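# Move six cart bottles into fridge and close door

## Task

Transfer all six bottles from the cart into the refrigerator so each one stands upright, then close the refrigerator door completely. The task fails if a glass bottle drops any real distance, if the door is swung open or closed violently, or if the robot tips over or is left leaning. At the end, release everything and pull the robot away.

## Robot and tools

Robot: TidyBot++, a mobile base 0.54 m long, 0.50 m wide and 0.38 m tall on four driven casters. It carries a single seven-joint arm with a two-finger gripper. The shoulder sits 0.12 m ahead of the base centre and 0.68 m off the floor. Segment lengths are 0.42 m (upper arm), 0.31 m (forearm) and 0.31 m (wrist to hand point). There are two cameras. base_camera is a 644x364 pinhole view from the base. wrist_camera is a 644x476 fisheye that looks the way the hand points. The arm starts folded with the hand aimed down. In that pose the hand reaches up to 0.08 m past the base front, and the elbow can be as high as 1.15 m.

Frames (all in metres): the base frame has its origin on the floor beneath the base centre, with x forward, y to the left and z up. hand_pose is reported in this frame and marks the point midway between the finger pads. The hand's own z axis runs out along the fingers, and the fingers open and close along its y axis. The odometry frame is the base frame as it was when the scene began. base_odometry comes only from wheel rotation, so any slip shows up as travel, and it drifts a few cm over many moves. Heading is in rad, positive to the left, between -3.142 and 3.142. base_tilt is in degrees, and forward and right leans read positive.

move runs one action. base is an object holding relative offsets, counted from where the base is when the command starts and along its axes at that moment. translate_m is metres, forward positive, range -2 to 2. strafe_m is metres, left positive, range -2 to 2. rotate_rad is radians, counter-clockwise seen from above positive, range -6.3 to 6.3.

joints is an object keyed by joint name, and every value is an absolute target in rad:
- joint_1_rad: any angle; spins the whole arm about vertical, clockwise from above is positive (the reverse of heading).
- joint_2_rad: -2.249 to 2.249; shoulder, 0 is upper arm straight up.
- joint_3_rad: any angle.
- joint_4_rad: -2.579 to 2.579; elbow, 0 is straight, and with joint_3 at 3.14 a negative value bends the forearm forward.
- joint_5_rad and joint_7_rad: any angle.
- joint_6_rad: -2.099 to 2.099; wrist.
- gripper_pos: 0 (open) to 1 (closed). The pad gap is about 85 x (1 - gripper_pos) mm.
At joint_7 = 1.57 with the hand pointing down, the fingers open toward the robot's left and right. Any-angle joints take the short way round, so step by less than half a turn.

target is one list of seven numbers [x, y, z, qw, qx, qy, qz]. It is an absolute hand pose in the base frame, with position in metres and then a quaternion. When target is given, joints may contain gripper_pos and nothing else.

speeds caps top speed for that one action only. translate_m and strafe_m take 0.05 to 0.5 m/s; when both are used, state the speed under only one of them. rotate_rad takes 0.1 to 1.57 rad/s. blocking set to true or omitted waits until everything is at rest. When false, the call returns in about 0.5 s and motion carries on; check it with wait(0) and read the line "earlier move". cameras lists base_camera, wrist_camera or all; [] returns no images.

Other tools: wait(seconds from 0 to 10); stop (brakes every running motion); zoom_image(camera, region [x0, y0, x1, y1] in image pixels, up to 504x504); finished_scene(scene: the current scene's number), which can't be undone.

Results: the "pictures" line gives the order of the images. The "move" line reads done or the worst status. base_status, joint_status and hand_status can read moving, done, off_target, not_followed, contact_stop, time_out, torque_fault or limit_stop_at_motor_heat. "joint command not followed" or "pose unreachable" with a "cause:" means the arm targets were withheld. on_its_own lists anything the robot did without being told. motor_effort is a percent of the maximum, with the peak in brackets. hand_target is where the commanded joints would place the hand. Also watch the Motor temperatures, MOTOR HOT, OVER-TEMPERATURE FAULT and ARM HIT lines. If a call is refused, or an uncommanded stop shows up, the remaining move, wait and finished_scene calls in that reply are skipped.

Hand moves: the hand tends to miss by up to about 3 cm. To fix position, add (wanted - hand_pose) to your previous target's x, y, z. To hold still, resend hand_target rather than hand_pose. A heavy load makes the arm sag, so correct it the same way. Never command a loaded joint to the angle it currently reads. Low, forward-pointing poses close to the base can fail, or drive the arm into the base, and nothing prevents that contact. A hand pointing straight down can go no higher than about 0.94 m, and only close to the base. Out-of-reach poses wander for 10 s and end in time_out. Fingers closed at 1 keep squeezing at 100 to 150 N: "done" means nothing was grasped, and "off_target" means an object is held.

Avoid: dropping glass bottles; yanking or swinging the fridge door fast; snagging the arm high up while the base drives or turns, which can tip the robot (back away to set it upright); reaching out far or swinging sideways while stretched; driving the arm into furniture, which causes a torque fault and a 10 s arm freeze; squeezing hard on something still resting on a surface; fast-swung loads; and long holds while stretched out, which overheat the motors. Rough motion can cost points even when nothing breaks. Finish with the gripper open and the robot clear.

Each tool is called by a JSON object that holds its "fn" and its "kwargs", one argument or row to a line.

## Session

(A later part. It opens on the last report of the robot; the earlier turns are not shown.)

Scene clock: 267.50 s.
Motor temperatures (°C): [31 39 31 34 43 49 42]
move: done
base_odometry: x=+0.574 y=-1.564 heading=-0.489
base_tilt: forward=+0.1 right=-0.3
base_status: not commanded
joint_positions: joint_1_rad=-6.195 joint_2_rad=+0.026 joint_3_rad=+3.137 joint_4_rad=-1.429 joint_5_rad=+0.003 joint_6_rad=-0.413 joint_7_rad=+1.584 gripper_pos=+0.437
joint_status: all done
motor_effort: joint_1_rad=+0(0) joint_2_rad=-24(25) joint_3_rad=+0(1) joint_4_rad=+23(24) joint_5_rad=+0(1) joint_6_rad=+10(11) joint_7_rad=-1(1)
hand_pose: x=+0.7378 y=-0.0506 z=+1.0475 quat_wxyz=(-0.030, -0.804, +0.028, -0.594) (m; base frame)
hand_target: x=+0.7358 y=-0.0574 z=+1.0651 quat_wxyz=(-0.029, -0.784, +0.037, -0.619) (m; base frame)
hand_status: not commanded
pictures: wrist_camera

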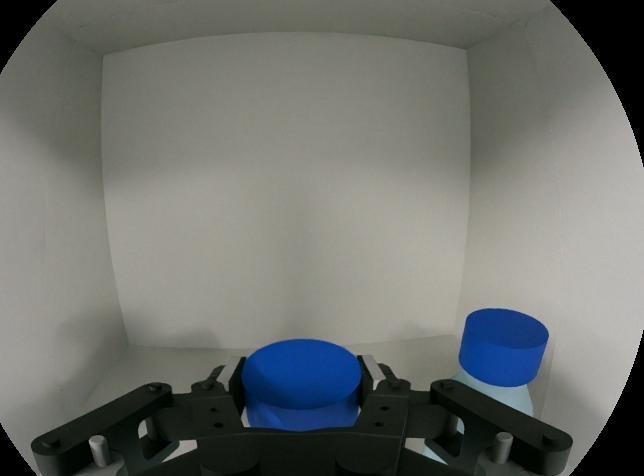

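{"fn": "move", "kwargs": {
  "joints": {"gripper_pos": 0.3},
  "cameras": ["wrist_camera"]
}}

{"fn": "move", "kwargs": {
  "base": {"translate_m": -0.15, "strafe_m": 0.012},
  "speeds": {"translate_m": 0.12},
  "cameras": ["wrist_camera"]
}}

{"fn": "move", "kwargs": {
  "base": {"translate_m": -0.45},
  "joints": {"joint_1_rad": 0.0, "joint_2_rad": -0.25, "joint_4_rad": -1.558, "joint_6_rad": -0.52},
  "cameras": ["wrist_camera"]
}}

Scene clock: 268.63 s.
Motor temperatures (°C): [31 39 31 34 43 49 42]
move: done
base_odometry: x=+0.574 y=-1.564 heading=-0.489
base_tilt: forward=+0.1 right=-0.3
base_status: not commanded
joint_positions: joint_1_rad=-6.195 joint_2_rad=+0.022 joint_3_rad=+3.137 joint_4_rad=-1.429 joint_5_rad=+0.003 joint_6_rad=-0.411 joint_7_rad=+1.584 gripper_pos=+0.300
joint_status: all done
motor_effort: joint_1_rad=+0(1) joint_2_rad=-23(24) joint_3_rad=-1(1) joint_4_rad=+22(24) joint_5_rad=+0(1) joint_6_rad=+10(10) joint_7_rad=-1(2)
hand_pose: x=+0.7364 y=-0.0505 z=+1.0504 quat_wxyz=(-0.030, -0.802, +0.028, -0.596) (m; base frame)
hand_target: x=+0.7358 y=-0.0574 z=+1.0651 quat_wxyz=(-0.029, -0.784, +0.037, -0.619) (m; base frame)
hand_status: not commanded
pictures: wrist_camera

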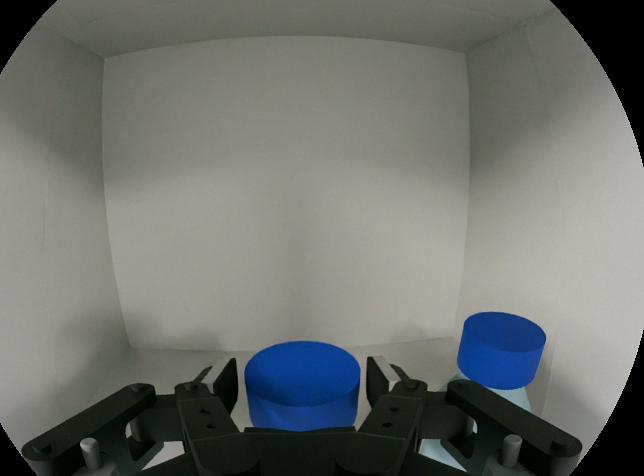

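Scene clock: 270.50 s.
Motor temperatures (°C): [31 39 31 34 43 49 42]
move: done
base_odometry: x=+0.447 y=-1.483 heading=-0.489
base_tilt: forward=+0.1 right=-0.3
base_status: done
joint_positions: joint_1_rad=-6.195 joint_2_rad=+0.008 joint_3_rad=+3.137 joint_4_rad=-1.430 joint_5_rad=+0.003 joint_6_rad=-0.410 joint_7_rad=+1.584 gripper_pos=+0.300
joint_status: not commanded
motor_effort: joint_1_rad=+0(1) joint_2_rad=-22(28) joint_3_rad=-1(1) joint_4_rad=+22(23) joint_5_rad=+0(1) joint_6_rad=+10(10) joint_7_rad=-1(2)
hand_pose: x=+0.7313 y=-0.0501 z=+1.0592 quat_wxyz=(-0.030, -0.797, +0.027, -0.602) (m; base frame)
hand_target: x=+0.7358 y=-0.0574 z=+1.0651 quat_wxyz=(-0.029, -0.784, +0.037, -0.619) (m; base frame)
hand_status: not commanded
pictures: wrist_camera

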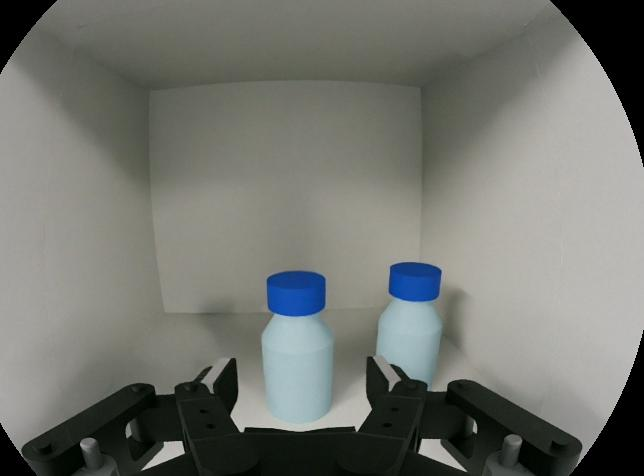

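Scene clock: 272.67 s.
Motor temperatures (°C): [31 39 31 34 43 49 42]
move: done
base_odometry: x=+0.050 y=-1.271 heading=-0.489
base_tilt: forward=+0.0 right=-0.3
base_status: done
joint_positions: joint_1_rad=-6.260 joint_2_rad=-0.259 joint_3_rad=+3.137 joint_4_rad=-1.533 joint_5_rad=+0.003 joint_6_rad=-0.456 joint_7_rad=+1.584 gripper_pos=+0.300
joint_status: all done
motor_effort: joint_1_rad=-1(1) joint_2_rad=-12(28) joint_3_rad=-1(2) joint_4_rad=+21(25) joint_5_rad=+0(1) joint_6_rad=+10(10) joint_7_rad=-1(2)
hand_pose: x=+0.6191 y=-0.0078 z=+1.1312 quat_wxyz=(-0.012, -0.761, +0.001, -0.649) (m; base frame)
hand_target: x=+0.6195 y=+0.0014 z=+1.0920 quat_wxyz=(+0.000, -0.792, +0.000, -0.611) (m; base frame)
hand_status: not commanded
pictures: wrist_camera

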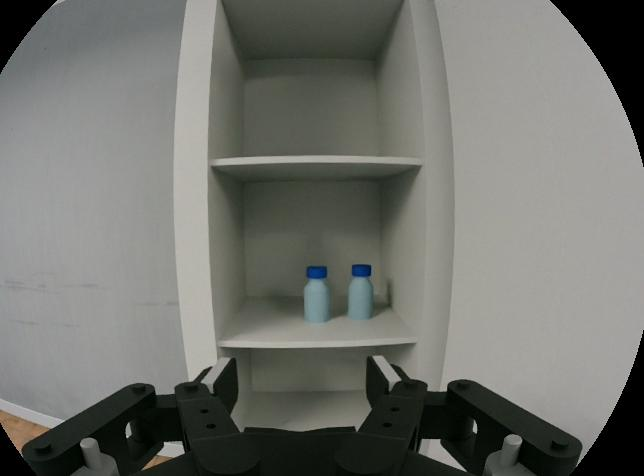

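{"fn": "move", "kwargs": {
  "base": {"translate_m": -0.53, "strafe_m": -0.122, "rotate_rad": -1.084},
  "speeds": {"rotate_rad": 0.5},
  "cameras": ["wrist_camera"]
}}

{"fn": "move", "kwargs": {
  "joints": {"joint_2_rad": -0.205, "joint_4_rad": -2.045, "joint_6_rad": 0.0},
  "cameras": ["wrist_camera"]
}}

Scene clock: 276.07 s.
Motor temperatures (°C): [31 39 31 34 43 49 42]
move: done
base_odometry: x=-0.476 y=-1.130 heading=-1.573
base_tilt: forward=+0.0 right=-0.3
base_status: done
joint_positions: joint_1_rad=-6.267 joint_2_rad=-0.257 joint_3_rad=+3.142 joint_4_rad=-1.535 joint_5_rad=+0.003 joint_6_rad=-0.456 joint_7_rad=+1.584 gripper_pos=+0.300
joint_status: not commanded
motor_effort: joint_1_rad=+0(2) joint_2_rad=-12(15) joint_3_rad=+0(3) joint_4_rad=+21(23) joint_5_rad=+0(1) joint_6_rad=+10(10) joint_7_rad=-1(2)
hand_pose: x=+0.6199 y=-0.0073 z=+1.1291 quat_wxyz=(-0.011, -0.762, +0.001, -0.647) (m; base frame)
hand_target: x=+0.6195 y=+0.0014 z=+1.0920 quat_wxyz=(+0.000, -0.792, +0.000, -0.611) (m; base frame)
hand_status: not commanded
pictures: wrist_camera

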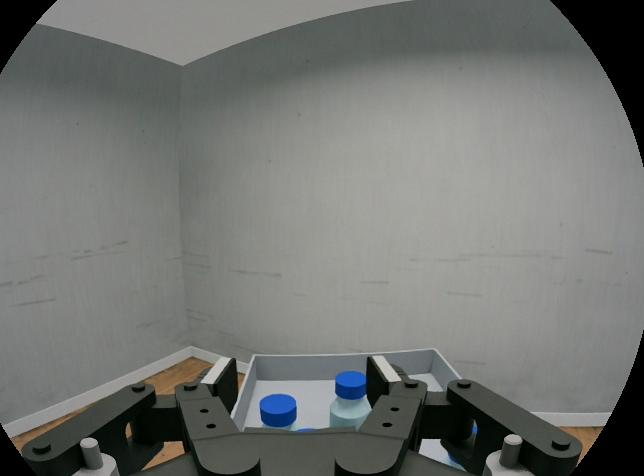

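Scene clock: 278.07 s.
Motor temperatures (°C): [31 39 31 34 43 49 42]
move: done
base_odometry: x=-0.476 y=-1.130 heading=-1.573
base_tilt: forward=+0.0 right=-0.3
base_status: not commanded
joint_positions: joint_1_rad=-6.267 joint_2_rad=-0.226 joint_3_rad=+3.142 joint_4_rad=-2.022 joint_5_rad=+0.003 joint_6_rad=-0.070 joint_7_rad=+1.584 gripper_pos=+0.300
joint_status: all done
motor_effort: joint_1_rad=+0(1) joint_2_rad=-13(15) joint_3_rad=+0(1) joint_4_rad=+22(24) joint_5_rad=+0(1) joint_6_rad=+9(11) joint_7_rad=-1(1)
hand_pose: x=+0.6289 y=-0.0071 z=+0.9314 quat_wxyz=(-0.010, -0.803, +0.000, -0.596) (m; base frame)
hand_target: x=+0.6365 y=+0.0014 z=+0.9274 quat_wxyz=(+0.000, -0.796, +0.000, -0.606) (m; base frame)
hand_status: not commanded
pictures: wrist_camera

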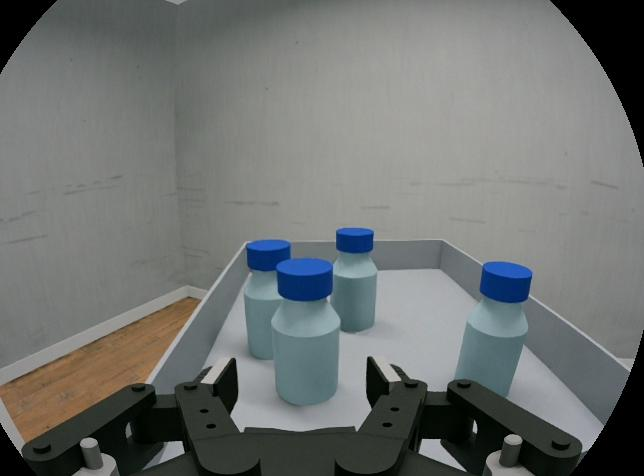

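{"fn": "move", "kwargs": {
  "base": {"translate_m": 0.14, "strafe_m": -0.003},
  "speeds": {"translate_m": 0.12}
}}

Scene clock: 279.97 s.
Motor temperatures (°C): [31 39 31 34 43 49 42]
move: done
base_odometry: x=-0.479 y=-1.270 heading=-1.575
base_tilt: forward=+0.1 right=-0.3
base_status: done
joint_positions: joint_1_rad=-6.267 joint_2_rad=-0.218 joint_3_rad=+3.142 joint_4_rad=-2.023 joint_5_rad=+0.003 joint_6_rad=-0.067 joint_7_rad=+1.584 gripper_pos=+0.300
joint_status: not commanded
motor_effort: joint_1_rad=+0(2) joint_2_rad=-13(16) joint_3_rad=+0(3) joint_4_rad=+22(23) joint_5_rad=+0(1) joint_6_rad=+10(10) joint_7_rad=-1(2)
hand_pose: x=+0.6311 y=-0.0072 z=+0.9277 quat_wxyz=(-0.010, -0.805, +0.000, -0.593) (m; base frame)
hand_target: x=+0.6365 y=+0.0014 z=+0.9274 quat_wxyz=(+0.000, -0.796, +0.000, -0.606) (m; base frame)
hand_status: not commanded
pictures: base_camera, wrist_camera

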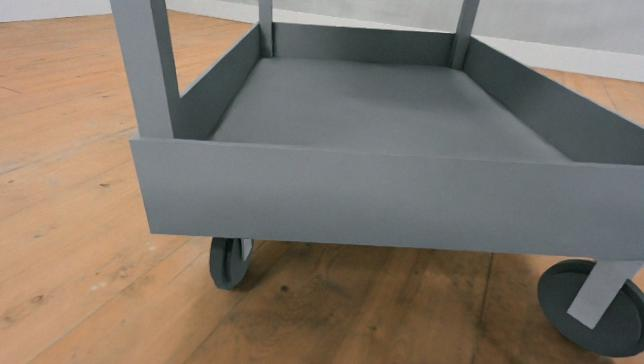

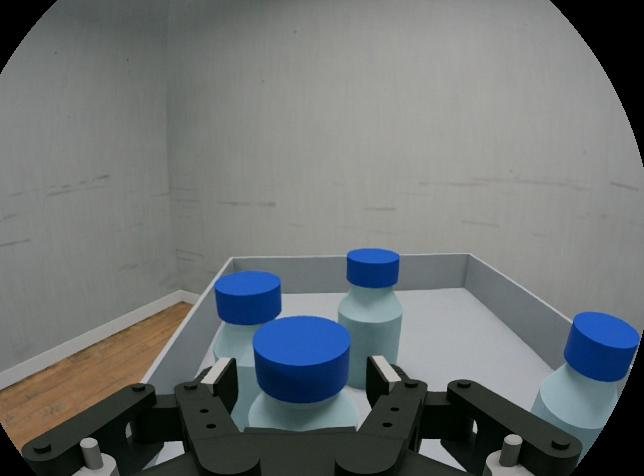

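{"fn": "move", "kwargs": {
  "base": {"translate_m": 0.03},
  "speeds": {"translate_m": 0.08}
}}

{"fn": "move", "kwargs": {
  "joints": {"gripper_pos": 0.42},
  "cameras": ["wrist_camera"]
}}

{"fn": "move", "kwargs": {
  "joints": {"gripper_pos": 0.6},
  "cameras": ["wrist_camera"]
}}

Scene clock: 281.50 s.
Motor temperatures (°C): [31 39 31 34 43 49 42]
move: done
base_odometry: x=-0.480 y=-1.301 heading=-1.575
base_tilt: forward=+0.1 right=-0.3
base_status: done
joint_positions: joint_1_rad=-6.267 joint_2_rad=-0.216 joint_3_rad=+3.142 joint_4_rad=-2.023 joint_5_rad=+0.003 joint_6_rad=-0.066 joint_7_rad=+1.584 gripper_pos=+0.300
joint_status: not commanded
motor_effort: joint_1_rad=+0(1) joint_2_rad=-13(16) joint_3_rad=-1(1) joint_4_rad=+21(23) joint_5_rad=+0(1) joint_6_rad=+9(10) joint_7_rad=-1(1)
hand_pose: x=+0.6316 y=-0.0072 z=+0.9266 quat_wxyz=(-0.010, -0.805, +0.000, -0.593) (m; base frame)
hand_target: x=+0.6365 y=+0.0014 z=+0.9274 quat_wxyz=(+0.000, -0.796, +0.000, -0.606) (m; base frame)
hand_status: not commanded
pictures: base_camera, wrist_camera

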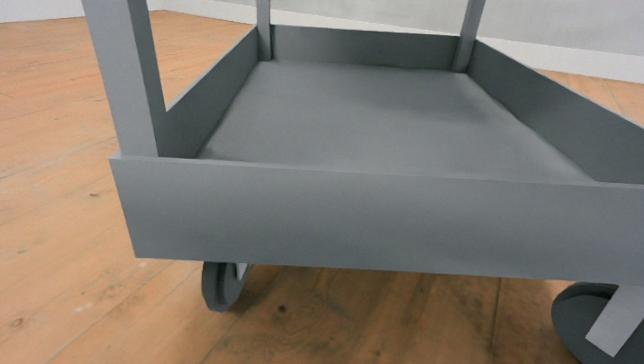

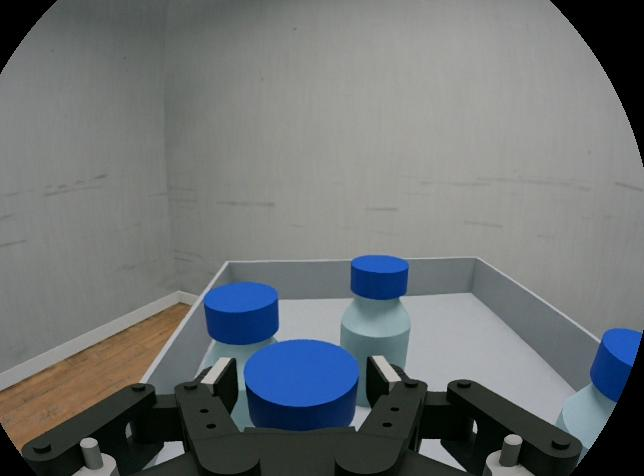

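Scene clock: 282.03 s.
Motor temperatures (°C): [31 39 31 34 43 49 42]
move: done
base_odometry: x=-0.480 y=-1.301 heading=-1.575
base_tilt: forward=+0.0 right=-0.3
base_status: not commanded
joint_positions: joint_1_rad=-6.267 joint_2_rad=-0.216 joint_3_rad=+3.142 joint_4_rad=-2.023 joint_5_rad=+0.003 joint_6_rad=-0.066 joint_7_rad=+1.584 gripper_pos=+0.414
joint_status: all done
motor_effort: joint_1_rad=+0(1) joint_2_rad=-12(14) joint_3_rad=+0(1) joint_4_rad=+22(23) joint_5_rad=+0(1) joint_6_rad=+10(10) joint_7_rad=-1(1)
hand_pose: x=+0.6316 y=-0.0072 z=+0.9267 quat_wxyz=(-0.010, -0.805, +0.000, -0.593) (m; base frame)
hand_target: x=+0.6365 y=+0.0014 z=+0.9274 quat_wxyz=(+0.000, -0.796, +0.000, -0.606) (m; base frame)
hand_status: not commanded
pictures: wrist_camera

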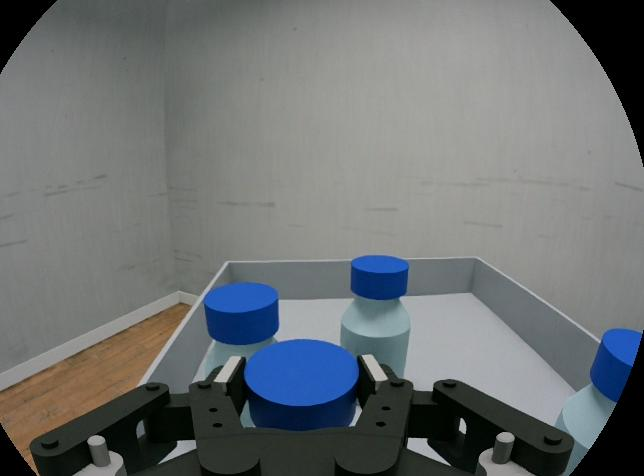

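Scene clock: 282.63 s.
Motor temperatures (°C): [31 39 31 34 43 49 42]
move: off_target
base_odometry: x=-0.480 y=-1.301 heading=-1.575
base_tilt: forward=+0.1 right=-0.3
base_status: not commanded
joint_positions: joint_1_rad=-6.267 joint_2_rad=-0.216 joint_3_rad=+3.142 joint_4_rad=-2.023 joint_5_rad=+0.003 joint_6_rad=-0.064 joint_7_rad=+1.584 gripper_pos=+0.449
joint_status: gripper_pos off_target (ended at +0.449, target +0.600)
motor_effort: joint_1_rad=+0(1) joint_2_rad=-14(14) joint_3_rad=+0(1) joint_4_rad=+22(23) joint_5_rad=+0(0) joint_6_rad=+10(10) joint_7_rad=-1(2)
hand_pose: x=+0.6317 y=-0.0071 z=+0.9269 quat_wxyz=(-0.010, -0.805, +0.000, -0.593) (m; base frame)
hand_target: x=+0.6365 y=+0.0014 z=+0.9274 quat_wxyz=(+0.000, -0.796, +0.000, -0.606) (m; base frame)
hand_status: not commanded
pictures: wrist_camera

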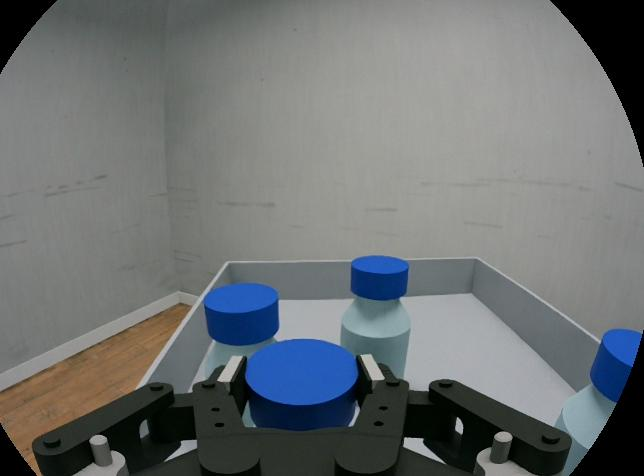

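{"fn": "move", "kwargs": {
  "joints": {"gripper_pos": 0.36},
  "cameras": []
}}

{"fn": "move", "kwargs": {
  "base": {"translate_m": 0.009},
  "speeds": {"translate_m": 0.06},
  "cameras": ["wrist_camera"]
}}

{"fn": "move", "kwargs": {
  "joints": {"gripper_pos": 0.42},
  "cameras": []
}}

{"fn": "move", "kwargs": {
  "joints": {"gripper_pos": 0.6},
  "cameras": ["wrist_camera"]
}}

Scene clock: 284.87 s.
Motor temperatures (°C): [31 39 31 34 43 49 42]
move: done
base_odometry: x=-0.480 y=-1.301 heading=-1.575
base_tilt: forward=+0.1 right=-0.3
base_status: not commanded
joint_positions: joint_1_rad=-6.267 joint_2_rad=-0.216 joint_3_rad=+3.142 joint_4_rad=-2.023 joint_5_rad=+0.003 joint_6_rad=-0.064 joint_7_rad=+1.584 gripper_pos=+0.360
joint_status: all done
motor_effort: joint_1_rad=+0(1) joint_2_rad=-13(14) joint_3_rad=+0(1) joint_4_rad=+22(22) joint_5_rad=+0(1) joint_6_rad=+10(10) joint_7_rad=-1(2)
hand_pose: x=+0.6317 y=-0.0071 z=+0.9269 quat_wxyz=(-0.010, -0.805, +0.000, -0.593) (m; base frame)
hand_target: x=+0.6365 y=+0.0014 z=+0.9274 quat_wxyz=(+0.000, -0.796, +0.000, -0.606) (m; base frame)
hand_status: not commanded
pictures: none
No camera images: "cameras" was empty.

Scene clock: 285.50 s.
Motor temperatures (°C): [31 39 31 34 43 49 42]
move: done
base_odometry: x=-0.480 y=-1.310 heading=-1.576
base_tilt: forward=+0.0 right=-0.3
base_status: done
joint_positions: joint_1_rad=-6.267 joint_2_rad=-0.212 joint_3_rad=+3.142 joint_4_rad=-2.024 joint_5_rad=+0.003 joint_6_rad=-0.064 joint_7_rad=+1.584 gripper_pos=+0.360
joint_status: not commanded
motor_effort: joint_1_rad=-1(1) joint_2_rad=-14(17) joint_3_rad=+0(1) joint_4_rad=+22(23) joint_5_rad=+1(1) joint_6_rad=+10(10) joint_7_rad=-1(2)
hand_pose: x=+0.6328 y=-0.0072 z=+0.9246 quat_wxyz=(-0.010, -0.806, +0.000, -0.591) (m; base frame)
hand_target: x=+0.6365 y=+0.0014 z=+0.9274 quat_wxyz=(+0.000, -0.796, +0.000, -0.606) (m; base frame)
hand_status: not commanded
pictures: wrist_camera

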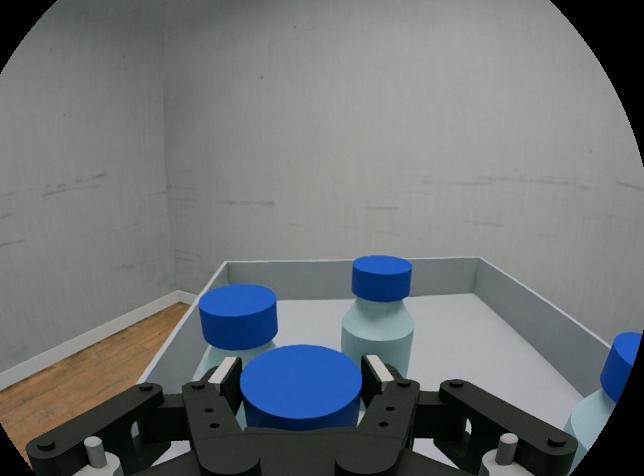

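Scene clock: 285.97 s.
Motor temperatures (°C): [31 39 31 34 43 49 42]
move: done
base_odometry: x=-0.480 y=-1.310 heading=-1.576
base_tilt: forward=+0.1 right=-0.3
base_status: not commanded
joint_positions: joint_1_rad=-6.267 joint_2_rad=-0.212 joint_3_rad=+3.142 joint_4_rad=-2.024 joint_5_rad=+0.003 joint_6_rad=-0.063 joint_7_rad=+1.584 gripper_pos=+0.413
joint_status: all done
motor_effort: joint_1_rad=+0(0) joint_2_rad=-13(14) joint_3_rad=+0(1) joint_4_rad=+22(23) joint_5_rad=+0(1) joint_6_rad=+9(10) joint_7_rad=-1(2)
hand_pose: x=+0.6328 y=-0.0071 z=+0.9247 quat_wxyz=(-0.010, -0.806, +0.000, -0.592) (m; base frame)
hand_target: x=+0.6365 y=+0.0014 z=+0.9274 quat_wxyz=(+0.000, -0.796, +0.000, -0.606) (m; base frame)
hand_status: not commanded
pictures: none
No camera images: "cameras" was empty.

Scene clock: 286.57 s.
Motor temperatures (°C): [31 39 31 34 43 49 42]
move: off_target
base_odometry: x=-0.480 y=-1.310 heading=-1.576
base_tilt: forward=+0.1 right=-0.3
base_status: not commanded
joint_positions: joint_1_rad=-6.267 joint_2_rad=-0.212 joint_3_rad=+3.142 joint_4_rad=-2.024 joint_5_rad=+0.003 joint_6_rad=-0.063 joint_7_rad=+1.584 gripper_pos=+0.437
joint_status: gripper_pos off_target (ended at +0.437, target +0.600)
motor_effort: joint_1_rad=+0(1) joint_2_rad=-13(14) joint_3_rad=+0(0) joint_4_rad=+22(23) joint_5_rad=+0(1) joint_6_rad=+9(10) joint_7_rad=-2(2)
hand_pose: x=+0.6329 y=-0.0071 z=+0.9249 quat_wxyz=(-0.010, -0.806, +0.000, -0.592) (m; base frame)
hand_target: x=+0.6365 y=+0.0014 z=+0.9274 quat_wxyz=(+0.000, -0.796, +0.000, -0.606) (m; base frame)
hand_status: not commanded
pictures: wrist_camera

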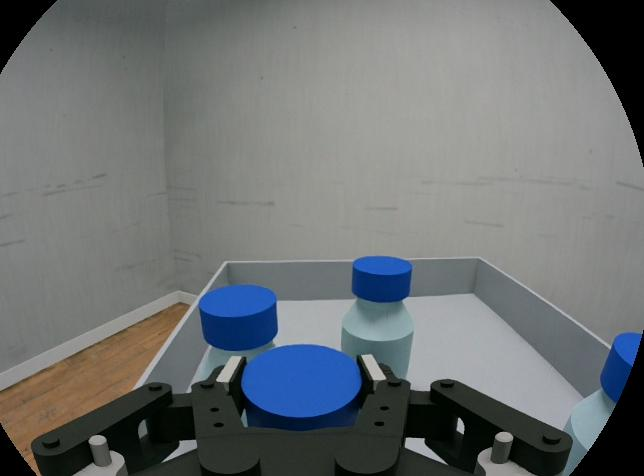

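{"fn": "move", "kwargs": {
  "joints": {"joint_2_rad": -0.25, "joint_4_rad": -1.558, "joint_6_rad": -0.52, "gripper_pos": 0.75},
  "cameras": ["wrist_camera"]
}}

{"fn": "move", "kwargs": {
  "base": {"translate_m": -0.30},
  "joints": {"joint_2_rad": -0.10, "joint_4_rad": -1.304, "joint_6_rad": -0.64},
  "cameras": ["wrist_camera"]
}}

{"fn": "move", "kwargs": {
  "base": {"translate_m": 0.295, "strafe_m": 0.569, "rotate_rad": 1.087},
  "speeds": {"strafe_m": 0.3},
  "joints": {"joint_1_rad": -0.125, "joint_2_rad": 0.03, "joint_4_rad": -1.22, "joint_6_rad": -0.50}
}}

Scene clock: 289.37 s.
Motor temperatures (°C): [31 39 31 34 43 49 42]
move: off_target
base_odometry: x=-0.480 y=-1.310 heading=-1.576
base_tilt: forward=+0.1 right=-0.3
base_status: not commanded
joint_positions: joint_1_rad=-6.267 joint_2_rad=-0.217 joint_3_rad=+3.142 joint_4_rad=-1.617 joint_5_rad=+0.003 joint_6_rad=-0.481 joint_7_rad=+1.584 gripper_pos=+0.437
joint_status: joint_4_rad off_target (ended at -1.617, target -1.558); gripper_pos off_target (ended at +0.437, target +0.750); the others done
motor_effort: joint_1_rad=-1(1) joint_2_rad=-18(21) joint_3_rad=+0(1) joint_4_rad=+27(30) joint_5_rad=+0(1) joint_6_rad=+14(15) joint_7_rad=-1(2)
hand_pose: x=+0.6346 y=-0.0075 z=+1.0511 quat_wxyz=(-0.010, -0.808, +0.001, -0.589) (m; base frame)
hand_target: x=+0.6195 y=+0.0014 z=+1.0920 quat_wxyz=(+0.000, -0.792, +0.000, -0.611) (m; base frame)
hand_status: not commanded
pictures: wrist_camera

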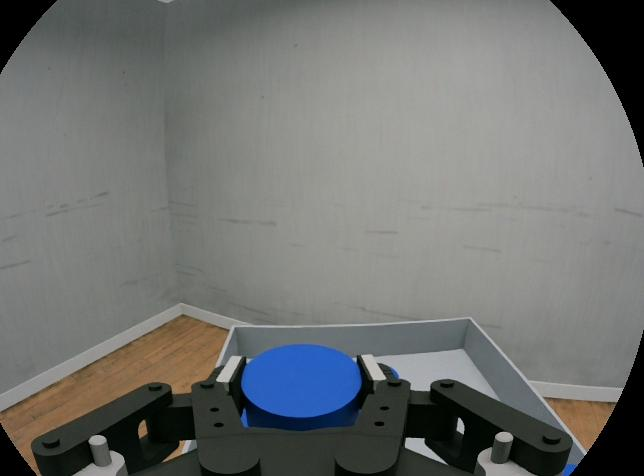

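Scene clock: 291.43 s.
Motor temperatures (°C): [31 39 31 34 43 49 42]
move: off_target
base_odometry: x=-0.479 y=-1.010 heading=-1.576
base_tilt: forward=+0.1 right=-0.3
base_status: done
joint_positions: joint_1_rad=-6.268 joint_2_rad=-0.089 joint_3_rad=+3.142 joint_4_rad=-1.359 joint_5_rad=+0.003 joint_6_rad=-0.606 joint_7_rad=+1.584 gripper_pos=+0.437
joint_status: joint_4_rad off_target (ended at -1.359, target -1.304); the others done
motor_effort: joint_1_rad=+0(2) joint_2_rad=-22(27) joint_3_rad=+0(3) joint_4_rad=+27(29) joint_5_rad=+1(1) joint_6_rad=+13(15) joint_7_rad=-1(2)
hand_pose: x=+0.6785 y=-0.0078 z=+1.1006 quat_wxyz=(-0.010, -0.806, +0.001, -0.591) (m; base frame)
hand_target: x=+0.6702 y=+0.0014 z=+1.1292 quat_wxyz=(+0.000, -0.797, +0.000, -0.604) (m; base frame)
hand_status: not commanded
pictures: wrist_camera

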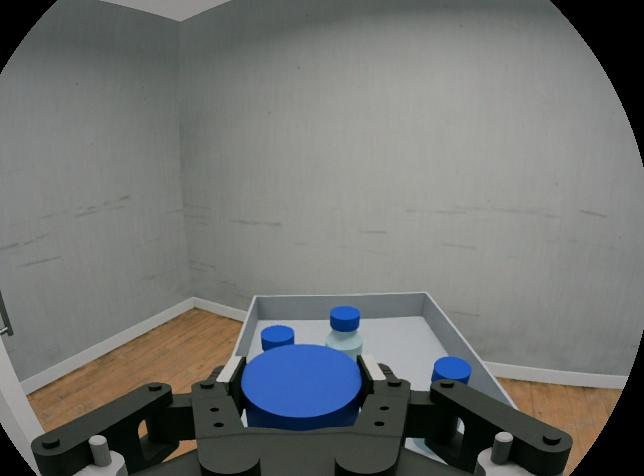

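Scene clock: 294.60 s.
Motor temperatures (°C): [31 39 31 34 43 49 42]
move: off_target
base_odometry: x=+0.089 y=-1.307 heading=-0.487
base_tilt: forward=+0.1 right=-0.3
base_status: done
joint_positions: joint_1_rad=-6.409 joint_2_rad=+0.059 joint_3_rad=+3.136 joint_4_rad=-1.277 joint_5_rad=+0.003 joint_6_rad=-0.573 joint_7_rad=+1.584 gripper_pos=+0.437
joint_status: joint_4_rad off_target (ended at -1.277, target -1.220); the others done
motor_effort: joint_1_rad=+0(6) joint_2_rad=-29(34) joint_3_rad=-1(7) joint_4_rad=+27(29) joint_5_rad=+1(2) joint_6_rad=+13(15) joint_7_rad=-1(2)
hand_pose: x=+0.7377 y=+0.0830 z=+1.0720 quat_wxyz=(+0.033, -0.814, -0.060, -0.577) (m; base frame)
hand_target: x=+0.7313 y=+0.0783 z=+1.1460 quat_wxyz=(+0.040, -0.766, -0.048, -0.640) (m; base frame)
hand_status: not commanded
pictures: base_camera, wrist_camera

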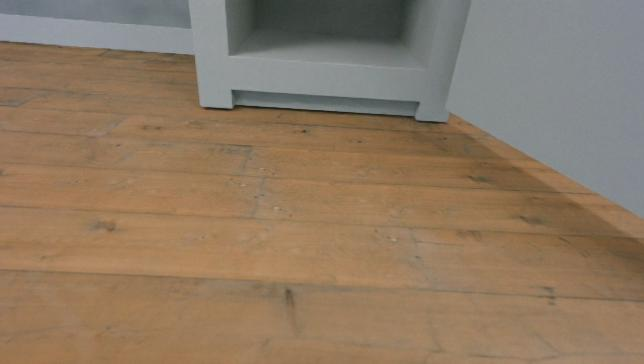

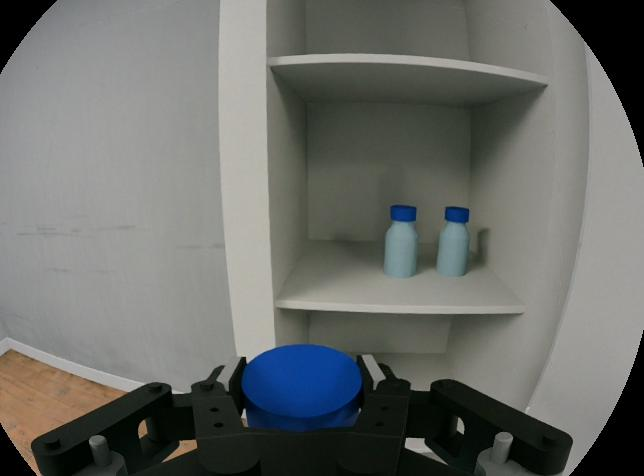

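{"fn": "move", "kwargs": {
  "base": {"translate_m": 0.28},
  "speeds": {"translate_m": 0.3},
  "joints": {"joint_1_rad": -0.085, "joint_4_rad": -1.19},
  "cameras": ["wrist_camera"]
}}

Scene clock: 296.97 s.
Motor temperatures (°C): [31 39 31 34 43 49 42]
move: off_target
base_odometry: x=+0.337 y=-1.438 heading=-0.486
base_tilt: forward=+0.1 right=-0.3
base_status: done
joint_positions: joint_1_rad=-6.385 joint_2_rad=+0.056 joint_3_rad=+3.139 joint_4_rad=-1.245 joint_5_rad=+0.003 joint_6_rad=-0.573 joint_7_rad=+1.584 gripper_pos=+0.437
joint_status: joint_4_rad off_target (ended at -1.245, target -1.190); the others done
motor_effort: joint_1_rad=+0(2) joint_2_rad=-29(33) joint_3_rad=-1(2) joint_4_rad=+27(29) joint_5_rad=+0(1) joint_6_rad=+14(15) joint_7_rad=-1(2)
hand_pose: x=+0.7393 y=+0.0658 z=+1.0923 quat_wxyz=(+0.026, -0.805, -0.048, -0.591) (m; base frame)
hand_target: x=+0.7323 y=+0.0536 z=+1.1641 quat_wxyz=(+0.028, -0.757, -0.032, -0.652) (m; base frame)
hand_status: not commanded
pictures: wrist_camera

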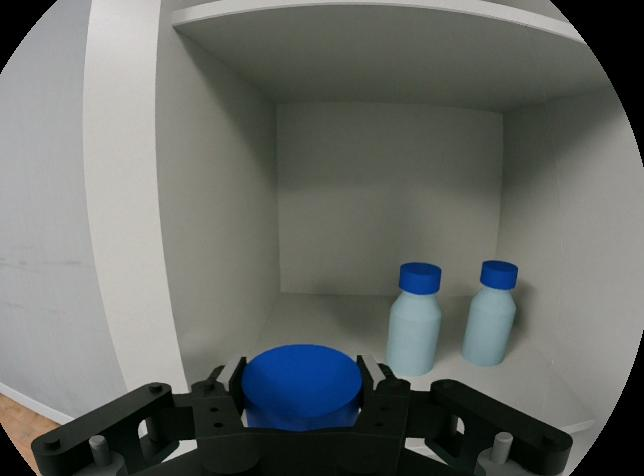

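{"fn": "move", "kwargs": {
  "base": {"translate_m": 0.27},
  "speeds": {"translate_m": 0.2},
  "cameras": ["wrist_camera"]
}}

{"fn": "move", "kwargs": {
  "joints": {"joint_2_rad": 0.015, "joint_4_rad": -1.39, "joint_6_rad": -0.38},
  "cameras": ["wrist_camera"]
}}

{"fn": "move", "kwargs": {
  "joints": {"joint_2_rad": 0.01, "joint_4_rad": -1.43, "joint_6_rad": -0.355},
  "cameras": []
}}

{"fn": "move", "kwargs": {
  "joints": {"joint_2_rad": 0.01, "joint_4_rad": -1.45, "joint_6_rad": -0.345},
  "cameras": ["wrist_camera"]
}}

Scene clock: 299.43 s.
Motor temperatures (°C): [31 39 31 34 43 49 42]
move: done
base_odometry: x=+0.576 y=-1.564 heading=-0.485
base_tilt: forward=+0.1 right=-0.3
base_status: done
joint_positions: joint_1_rad=-6.385 joint_2_rad=+0.054 joint_3_rad=+3.139 joint_4_rad=-1.245 joint_5_rad=+0.003 joint_6_rad=-0.573 joint_7_rad=+1.584 gripper_pos=+0.437
joint_status: not commanded
motor_effort: joint_1_rad=+0(2) joint_2_rad=-29(32) joint_3_rad=-1(2) joint_4_rad=+27(29) joint_5_rad=+0(1) joint_6_rad=+14(15) joint_7_rad=-1(1)
hand_pose: x=+0.7384 y=+0.0656 z=+1.0940 quat_wxyz=(+0.026, -0.804, -0.048, -0.592) (m; base frame)
hand_target: x=+0.7323 y=+0.0536 z=+1.1641 quat_wxyz=(+0.028, -0.757, -0.032, -0.652) (m; base frame)
hand_status: not commanded
pictures: wrist_camera

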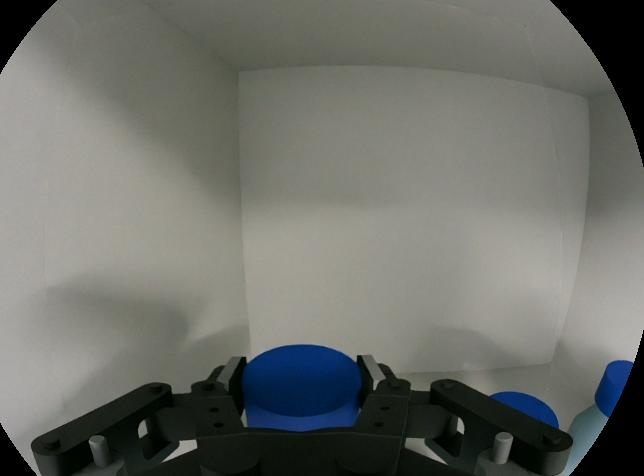

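Scene clock: 300.60 s.
Motor temperatures (°C): [31 39 31 34 43 49 42]
move: done
base_odometry: x=+0.575 y=-1.564 heading=-0.485
base_tilt: forward=+0.1 right=-0.3
base_status: not commanded
joint_positions: joint_1_rad=-6.385 joint_2_rad=+0.043 joint_3_rad=+3.139 joint_4_rad=-1.382 joint_5_rad=+0.003 joint_6_rad=-0.465 joint_7_rad=+1.584 gripper_pos=+0.437
joint_status: all done
motor_effort: joint_1_rad=-1(1) joint_2_rad=-26(30) joint_3_rad=+0(1) joint_4_rad=+26(28) joint_5_rad=+1(1) joint_6_rad=+12(15) joint_7_rad=-1(1)
hand_pose: x=+0.7401 y=+0.0659 z=+1.0503 quat_wxyz=(+0.026, -0.809, -0.048, -0.585) (m; base frame)
hand_target: x=+0.7372 y=+0.0540 z=+1.0882 quat_wxyz=(+0.027, -0.778, -0.033, -0.627) (m; base frame)
hand_status: not commanded
pictures: wrist_camera

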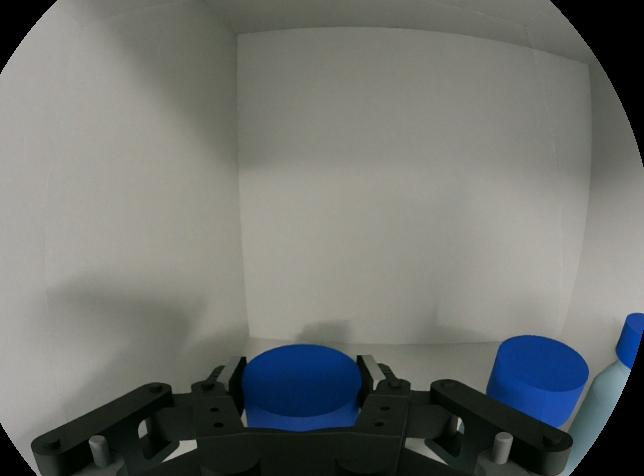

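Scene clock: 301.30 s.
Motor temperatures (°C): [31 39 31 34 43 49 42]
move: done
base_odometry: x=+0.575 y=-1.564 heading=-0.485
base_tilt: forward=+0.1 right=-0.3
base_status: not commanded
joint_positions: joint_1_rad=-6.385 joint_2_rad=+0.031 joint_3_rad=+3.139 joint_4_rad=-1.413 joint_5_rad=+0.003 joint_6_rad=-0.426 joint_7_rad=+1.584 gripper_pos=+0.437
joint_status: all done
motor_effort: joint_1_rad=+0(1) joint_2_rad=-25(27) joint_3_rad=+0(1) joint_4_rad=+24(26) joint_5_rad=+0(1) joint_6_rad=+10(12) joint_7_rad=-1(1)
hand_pose: x=+0.7378 y=+0.0657 z=+1.0504 quat_wxyz=(+0.026, -0.803, -0.048, -0.593) (m; base frame)
hand_target: x=+0.7360 y=+0.0539 z=+1.0743 quat_wxyz=(+0.026, -0.781, -0.033, -0.623) (m; base frame)
hand_status: not commanded
pictures: none
No camera images: "cameras" was empty.

Scene clock: 301.87 s.
Motor temperatures (°C): [31 39 31 34 43 49 42]
move: done
base_odometry: x=+0.575 y=-1.564 heading=-0.485
base_tilt: forward=+0.1 right=-0.3
base_status: not commanded
joint_positions: joint_1_rad=-6.385 joint_2_rad=+0.026 joint_3_rad=+3.139 joint_4_rad=-1.426 joint_5_rad=+0.003 joint_6_rad=-0.409 joint_7_rad=+1.584 gripper_pos=+0.437
joint_status: all done
motor_effort: joint_1_rad=+0(0) joint_2_rad=-24(25) joint_3_rad=+0(1) joint_4_rad=+22(25) joint_5_rad=+1(1) joint_6_rad=+10(10) joint_7_rad=-1(1)
hand_pose: x=+0.7368 y=+0.0656 z=+1.0505 quat_wxyz=(+0.026, -0.801, -0.048, -0.597) (m; base frame)
hand_target: x=+0.7361 y=+0.0539 z=+1.0651 quat_wxyz=(+0.026, -0.784, -0.033, -0.619) (m; base frame)
hand_status: not commanded
pictures: wrist_camera

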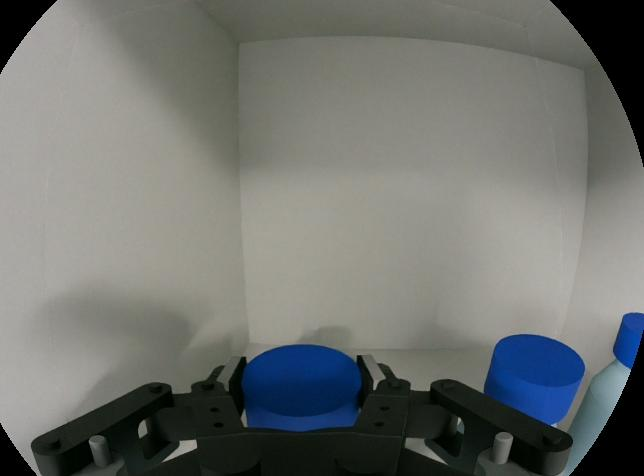

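{"fn": "move", "kwargs": {
  "joints": {"gripper_pos": 0.3},
  "cameras": ["wrist_camera"]
}}

{"fn": "move", "kwargs": {
  "base": {"translate_m": -0.15, "strafe_m": -0.014},
  "speeds": {"translate_m": 0.12},
  "cameras": ["wrist_camera"]
}}

{"fn": "move", "kwargs": {
  "base": {"translate_m": -0.5},
  "joints": {"joint_1_rad": 0.0, "joint_2_rad": -0.25, "joint_4_rad": -1.558, "joint_6_rad": -0.52},
  "cameras": ["wrist_camera"]
}}

Scene clock: 302.93 s.
Motor temperatures (°C): [31 39 31 34 43 49 42]
move: done
base_odometry: x=+0.575 y=-1.564 heading=-0.485
base_tilt: forward=+0.1 right=-0.3
base_status: not commanded
joint_positions: joint_1_rad=-6.385 joint_2_rad=+0.022 joint_3_rad=+3.139 joint_4_rad=-1.427 joint_5_rad=+0.003 joint_6_rad=-0.409 joint_7_rad=+1.584 gripper_pos=+0.300
joint_status: all done
motor_effort: joint_1_rad=+0(1) joint_2_rad=-23(24) joint_3_rad=+0(1) joint_4_rad=+23(23) joint_5_rad=+0(1) joint_6_rad=+9(10) joint_7_rad=-1(1)
hand_pose: x=+0.7355 y=+0.0654 z=+1.0527 quat_wxyz=(+0.026, -0.799, -0.048, -0.598) (m; base frame)
hand_target: x=+0.7361 y=+0.0539 z=+1.0651 quat_wxyz=(+0.026, -0.784, -0.033, -0.619) (m; base frame)
hand_status: not commanded
pictures: wrist_camera

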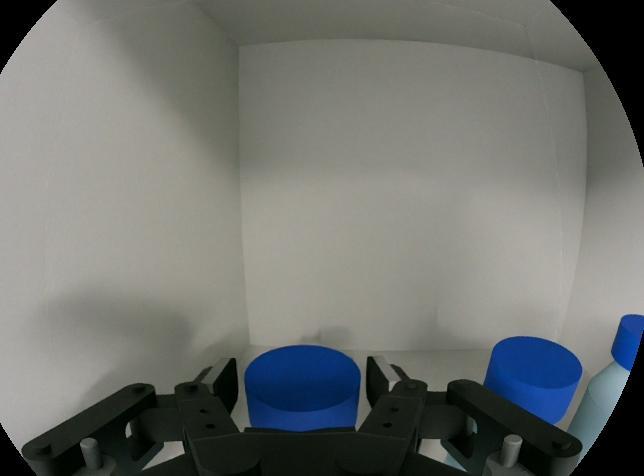

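Scene clock: 304.80 s.
Motor temperatures (°C): [31 39 31 34 43 49 42]
move: done
base_odometry: x=+0.436 y=-1.507 heading=-0.485
base_tilt: forward=+0.1 right=-0.3
base_status: done
joint_positions: joint_1_rad=-6.385 joint_2_rad=+0.009 joint_3_rad=+3.139 joint_4_rad=-1.427 joint_5_rad=+0.003 joint_6_rad=-0.408 joint_7_rad=+1.584 gripper_pos=+0.300
joint_status: not commanded
motor_effort: joint_1_rad=-1(1) joint_2_rad=-22(27) joint_3_rad=-1(2) joint_4_rad=+22(23) joint_5_rad=+0(1) joint_6_rad=+9(10) joint_7_rad=-1(2)
hand_pose: x=+0.7306 y=+0.0649 z=+1.0604 quat_wxyz=(+0.026, -0.796, -0.047, -0.603) (m; base frame)
hand_target: x=+0.7361 y=+0.0539 z=+1.0651 quat_wxyz=(+0.026, -0.784, -0.033, -0.619) (m; base frame)
hand_status: not commanded
pictures: wrist_camera

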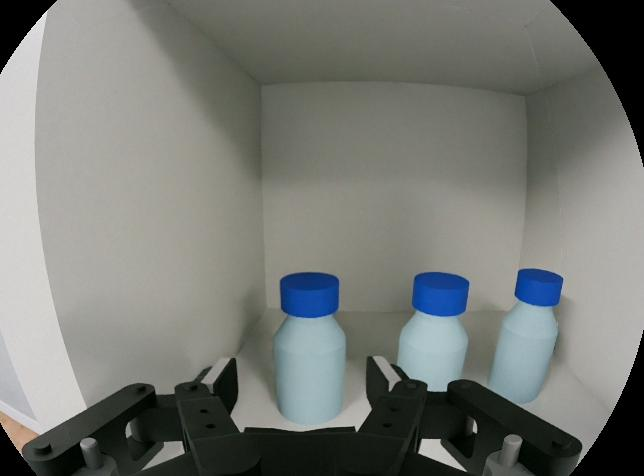

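Scene clock: 307.07 s.
Motor temperatures (°C): [31 39 31 34 43 49 42]
move: done
base_odometry: x=-0.007 y=-1.274 heading=-0.484
base_tilt: forward=+0.0 right=-0.3
base_status: done
joint_positions: joint_1_rad=-6.307 joint_2_rad=-0.254 joint_3_rad=+3.139 joint_4_rad=-1.533 joint_5_rad=+0.003 joint_6_rad=-0.455 joint_7_rad=+1.584 gripper_pos=+0.300
joint_status: all done
motor_effort: joint_1_rad=+0(2) joint_2_rad=-12(27) joint_3_rad=+0(2) joint_4_rad=+21(24) joint_5_rad=+0(1) joint_6_rad=+10(11) joint_7_rad=-1(2)
hand_pose: x=+0.6211 y=+0.0145 z=+1.1292 quat_wxyz=(+0.003, -0.762, -0.016, -0.647) (m; base frame)
hand_target: x=+0.6195 y=+0.0014 z=+1.0920 quat_wxyz=(+0.000, -0.792, +0.000, -0.611) (m; base frame)
hand_status: not commanded
pictures: wrist_camera

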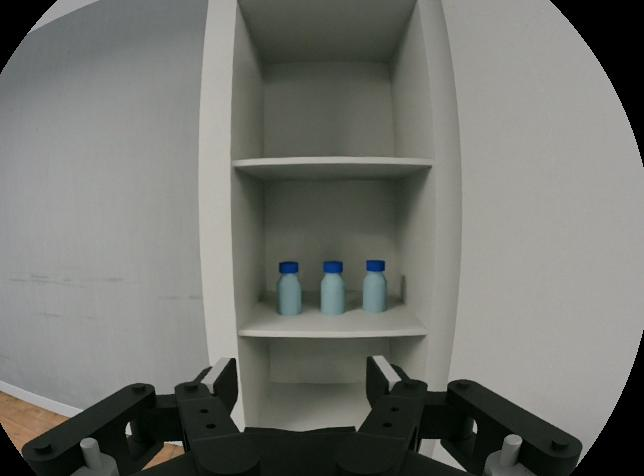

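{"fn": "move", "kwargs": {
  "base": {"translate_m": -0.65, "strafe_m": -0.167, "rotate_rad": -1.09},
  "speeds": {"rotate_rad": 0.5},
  "cameras": []
}}

{"fn": "move", "kwargs": {
  "joints": {"joint_2_rad": -0.205, "joint_4_rad": -2.045, "joint_6_rad": 0.0},
  "cameras": ["wrist_camera"]
}}

Scene clock: 310.70 s.
Motor temperatures (°C): [31 39 31 34 43 49 42]
move: done
base_odometry: x=-0.660 y=-1.120 heading=-1.575
base_tilt: forward=+0.0 right=-0.3
base_status: done
joint_positions: joint_1_rad=-6.299 joint_2_rad=-0.252 joint_3_rad=+3.142 joint_4_rad=-1.535 joint_5_rad=+0.003 joint_6_rad=-0.455 joint_7_rad=+1.584 gripper_pos=+0.300
joint_status: not commanded
motor_effort: joint_1_rad=+0(2) joint_2_rad=-12(15) joint_3_rad=-1(3) joint_4_rad=+22(23) joint_5_rad=+0(1) joint_6_rad=+10(10) joint_7_rad=-1(2)
hand_pose: x=+0.6222 y=+0.0087 z=+1.1268 quat_wxyz=(+0.000, -0.764, -0.011, -0.646) (m; base frame)
hand_target: x=+0.6195 y=+0.0014 z=+1.0920 quat_wxyz=(+0.000, -0.792, +0.000, -0.611) (m; base frame)
hand_status: not commanded
pictures: none
No camera images: "cameras" was empty.

Scene clock: 312.70 s.
Motor temperatures (°C): [31 39 31 34 43 49 42]
move: done
base_odometry: x=-0.660 y=-1.120 heading=-1.575
base_tilt: forward=+0.1 right=-0.3
base_status: not commanded
joint_positions: joint_1_rad=-6.299 joint_2_rad=-0.226 joint_3_rad=+3.142 joint_4_rad=-2.022 joint_5_rad=+0.003 joint_6_rad=-0.070 joint_7_rad=+1.584 gripper_pos=+0.300
joint_status: all done
motor_effort: joint_1_rad=+0(1) joint_2_rad=-13(15) joint_3_rad=+0(1) joint_4_rad=+22(24) joint_5_rad=+0(1) joint_6_rad=+9(11) joint_7_rad=-1(2)
hand_pose: x=+0.6288 y=+0.0092 z=+0.9314 quat_wxyz=(+0.000, -0.803, -0.012, -0.596) (m; base frame)
hand_target: x=+0.6365 y=+0.0014 z=+0.9274 quat_wxyz=(+0.000, -0.796, +0.000, -0.606) (m; base frame)
hand_status: not commanded
pictures: wrist_camera

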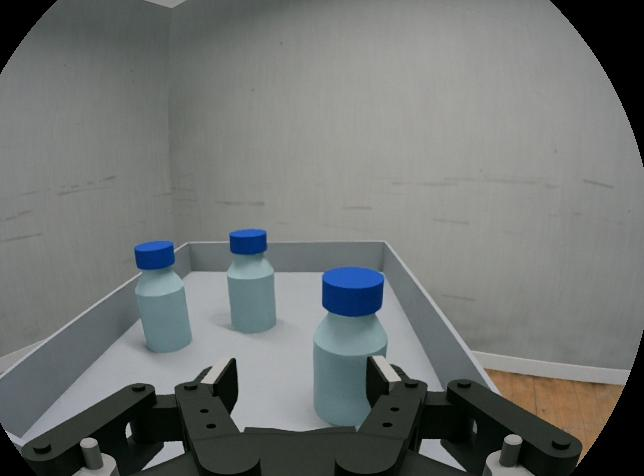

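{"fn": "move", "kwargs": {
  "base": {"translate_m": 0.113, "strafe_m": -0.039},
  "speeds": {"translate_m": 0.12}
}}

Scene clock: 314.43 s.
Motor temperatures (°C): [31 39 31 34 43 49 42]
move: done
base_odometry: x=-0.699 y=-1.233 heading=-1.576
base_tilt: forward=+0.1 right=-0.3
base_status: done
joint_positions: joint_1_rad=-6.299 joint_2_rad=-0.218 joint_3_rad=+3.142 joint_4_rad=-2.023 joint_5_rad=+0.003 joint_6_rad=-0.067 joint_7_rad=+1.584 gripper_pos=+0.300
joint_status: not commanded
motor_effort: joint_1_rad=+0(1) joint_2_rad=-13(15) joint_3_rad=+0(2) joint_4_rad=+22(23) joint_5_rad=+0(1) joint_6_rad=+9(10) joint_7_rad=-1(1)
hand_pose: x=+0.6310 y=+0.0092 z=+0.9277 quat_wxyz=(+0.000, -0.805, -0.013, -0.593) (m; base frame)
hand_target: x=+0.6365 y=+0.0014 z=+0.9274 quat_wxyz=(+0.000, -0.796, +0.000, -0.606) (m; base frame)
hand_status: not commanded
pictures: base_camera, wrist_camera

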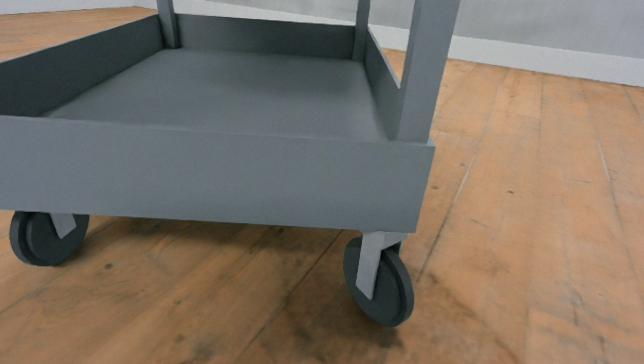

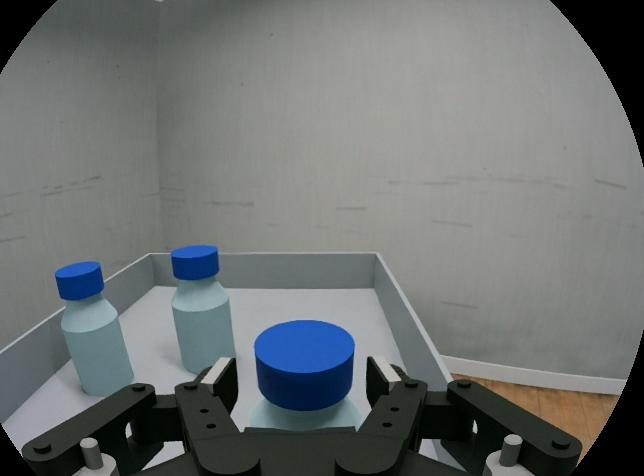

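{"fn": "move", "kwargs": {
  "base": {"translate_m": 0.036, "strafe_m": -0.0015},
  "speeds": {"translate_m": 0.08},
  "cameras": ["wrist_camera"]
}}

{"fn": "move", "kwargs": {
  "joints": {"gripper_pos": 0.42},
  "cameras": []
}}

{"fn": "move", "kwargs": {
  "joints": {"gripper_pos": 0.6},
  "cameras": ["wrist_camera"]
}}

Scene clock: 315.70 s.
Motor temperatures (°C): [31 39 31 34 43 49 42]
move: done
base_odometry: x=-0.701 y=-1.269 heading=-1.576
base_tilt: forward=+0.1 right=-0.3
base_status: done
joint_positions: joint_1_rad=-6.299 joint_2_rad=-0.216 joint_3_rad=+3.142 joint_4_rad=-2.023 joint_5_rad=+0.003 joint_6_rad=-0.066 joint_7_rad=+1.584 gripper_pos=+0.300
joint_status: not commanded
motor_effort: joint_1_rad=+0(1) joint_2_rad=-14(16) joint_3_rad=+0(2) joint_4_rad=+22(23) joint_5_rad=+0(1) joint_6_rad=+9(10) joint_7_rad=-1(2)
hand_pose: x=+0.6316 y=+0.0093 z=+0.9265 quat_wxyz=(+0.000, -0.805, -0.013, -0.592) (m; base frame)
hand_target: x=+0.6365 y=+0.0014 z=+0.9274 quat_wxyz=(+0.000, -0.796, +0.000, -0.606) (m; base frame)
hand_status: not commanded
pictures: wrist_camera

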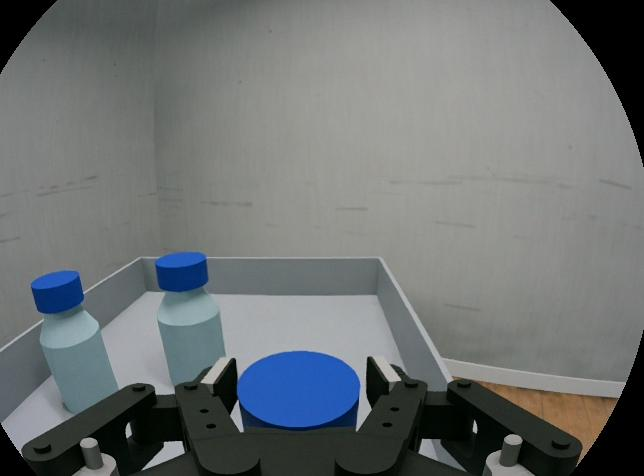

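Scene clock: 316.23 s.
Motor temperatures (°C): [31 39 31 34 43 49 42]
move: done
base_odometry: x=-0.701 y=-1.269 heading=-1.576
base_tilt: forward=+0.1 right=-0.3
base_status: not commanded
joint_positions: joint_1_rad=-6.299 joint_2_rad=-0.216 joint_3_rad=+3.142 joint_4_rad=-2.023 joint_5_rad=+0.003 joint_6_rad=-0.066 joint_7_rad=+1.584 gripper_pos=+0.413
joint_status: all done
motor_effort: joint_1_rad=+0(1) joint_2_rad=-13(13) joint_3_rad=+1(1) joint_4_rad=+22(22) joint_5_rad=+1(1) joint_6_rad=+9(10) joint_7_rad=-1(1)
hand_pose: x=+0.6317 y=+0.0093 z=+0.9267 quat_wxyz=(+0.000, -0.805, -0.013, -0.593) (m; base frame)
hand_target: x=+0.6365 y=+0.0014 z=+0.9274 quat_wxyz=(+0.000, -0.796, +0.000, -0.606) (m; base frame)
hand_status: not commanded
pictures: none
No camera images: "cameras" was empty.

Scene clock: 316.83 s.
Motor temperatures (°C): [31 39 31 34 43 49 42]
move: off_target
base_odometry: x=-0.701 y=-1.269 heading=-1.576
base_tilt: forward=+0.1 right=-0.3
base_status: not commanded
joint_positions: joint_1_rad=-6.299 joint_2_rad=-0.216 joint_3_rad=+3.142 joint_4_rad=-2.023 joint_5_rad=+0.003 joint_6_rad=-0.065 joint_7_rad=+1.584 gripper_pos=+0.436
joint_status: gripper_pos off_target (ended at +0.436, target +0.600)
motor_effort: joint_1_rad=+0(1) joint_2_rad=-12(13) joint_3_rad=+0(1) joint_4_rad=+21(23) joint_5_rad=+0(1) joint_6_rad=+10(10) joint_7_rad=-1(2)
hand_pose: x=+0.6317 y=+0.0093 z=+0.9268 quat_wxyz=(+0.000, -0.805, -0.013, -0.593) (m; base frame)
hand_target: x=+0.6365 y=+0.0014 z=+0.9274 quat_wxyz=(+0.000, -0.796, +0.000, -0.606) (m; base frame)
hand_status: not commanded
pictures: wrist_camera

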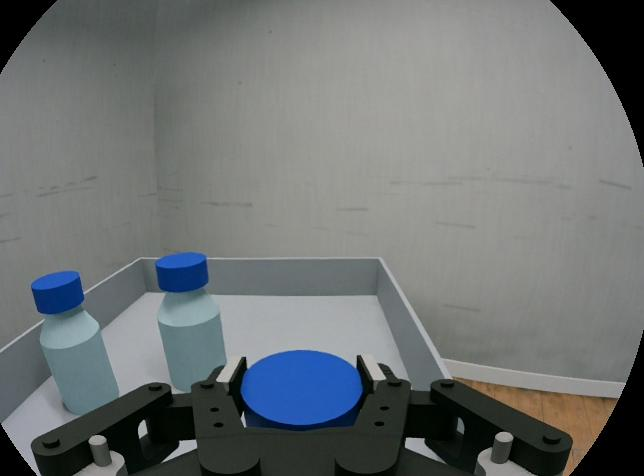

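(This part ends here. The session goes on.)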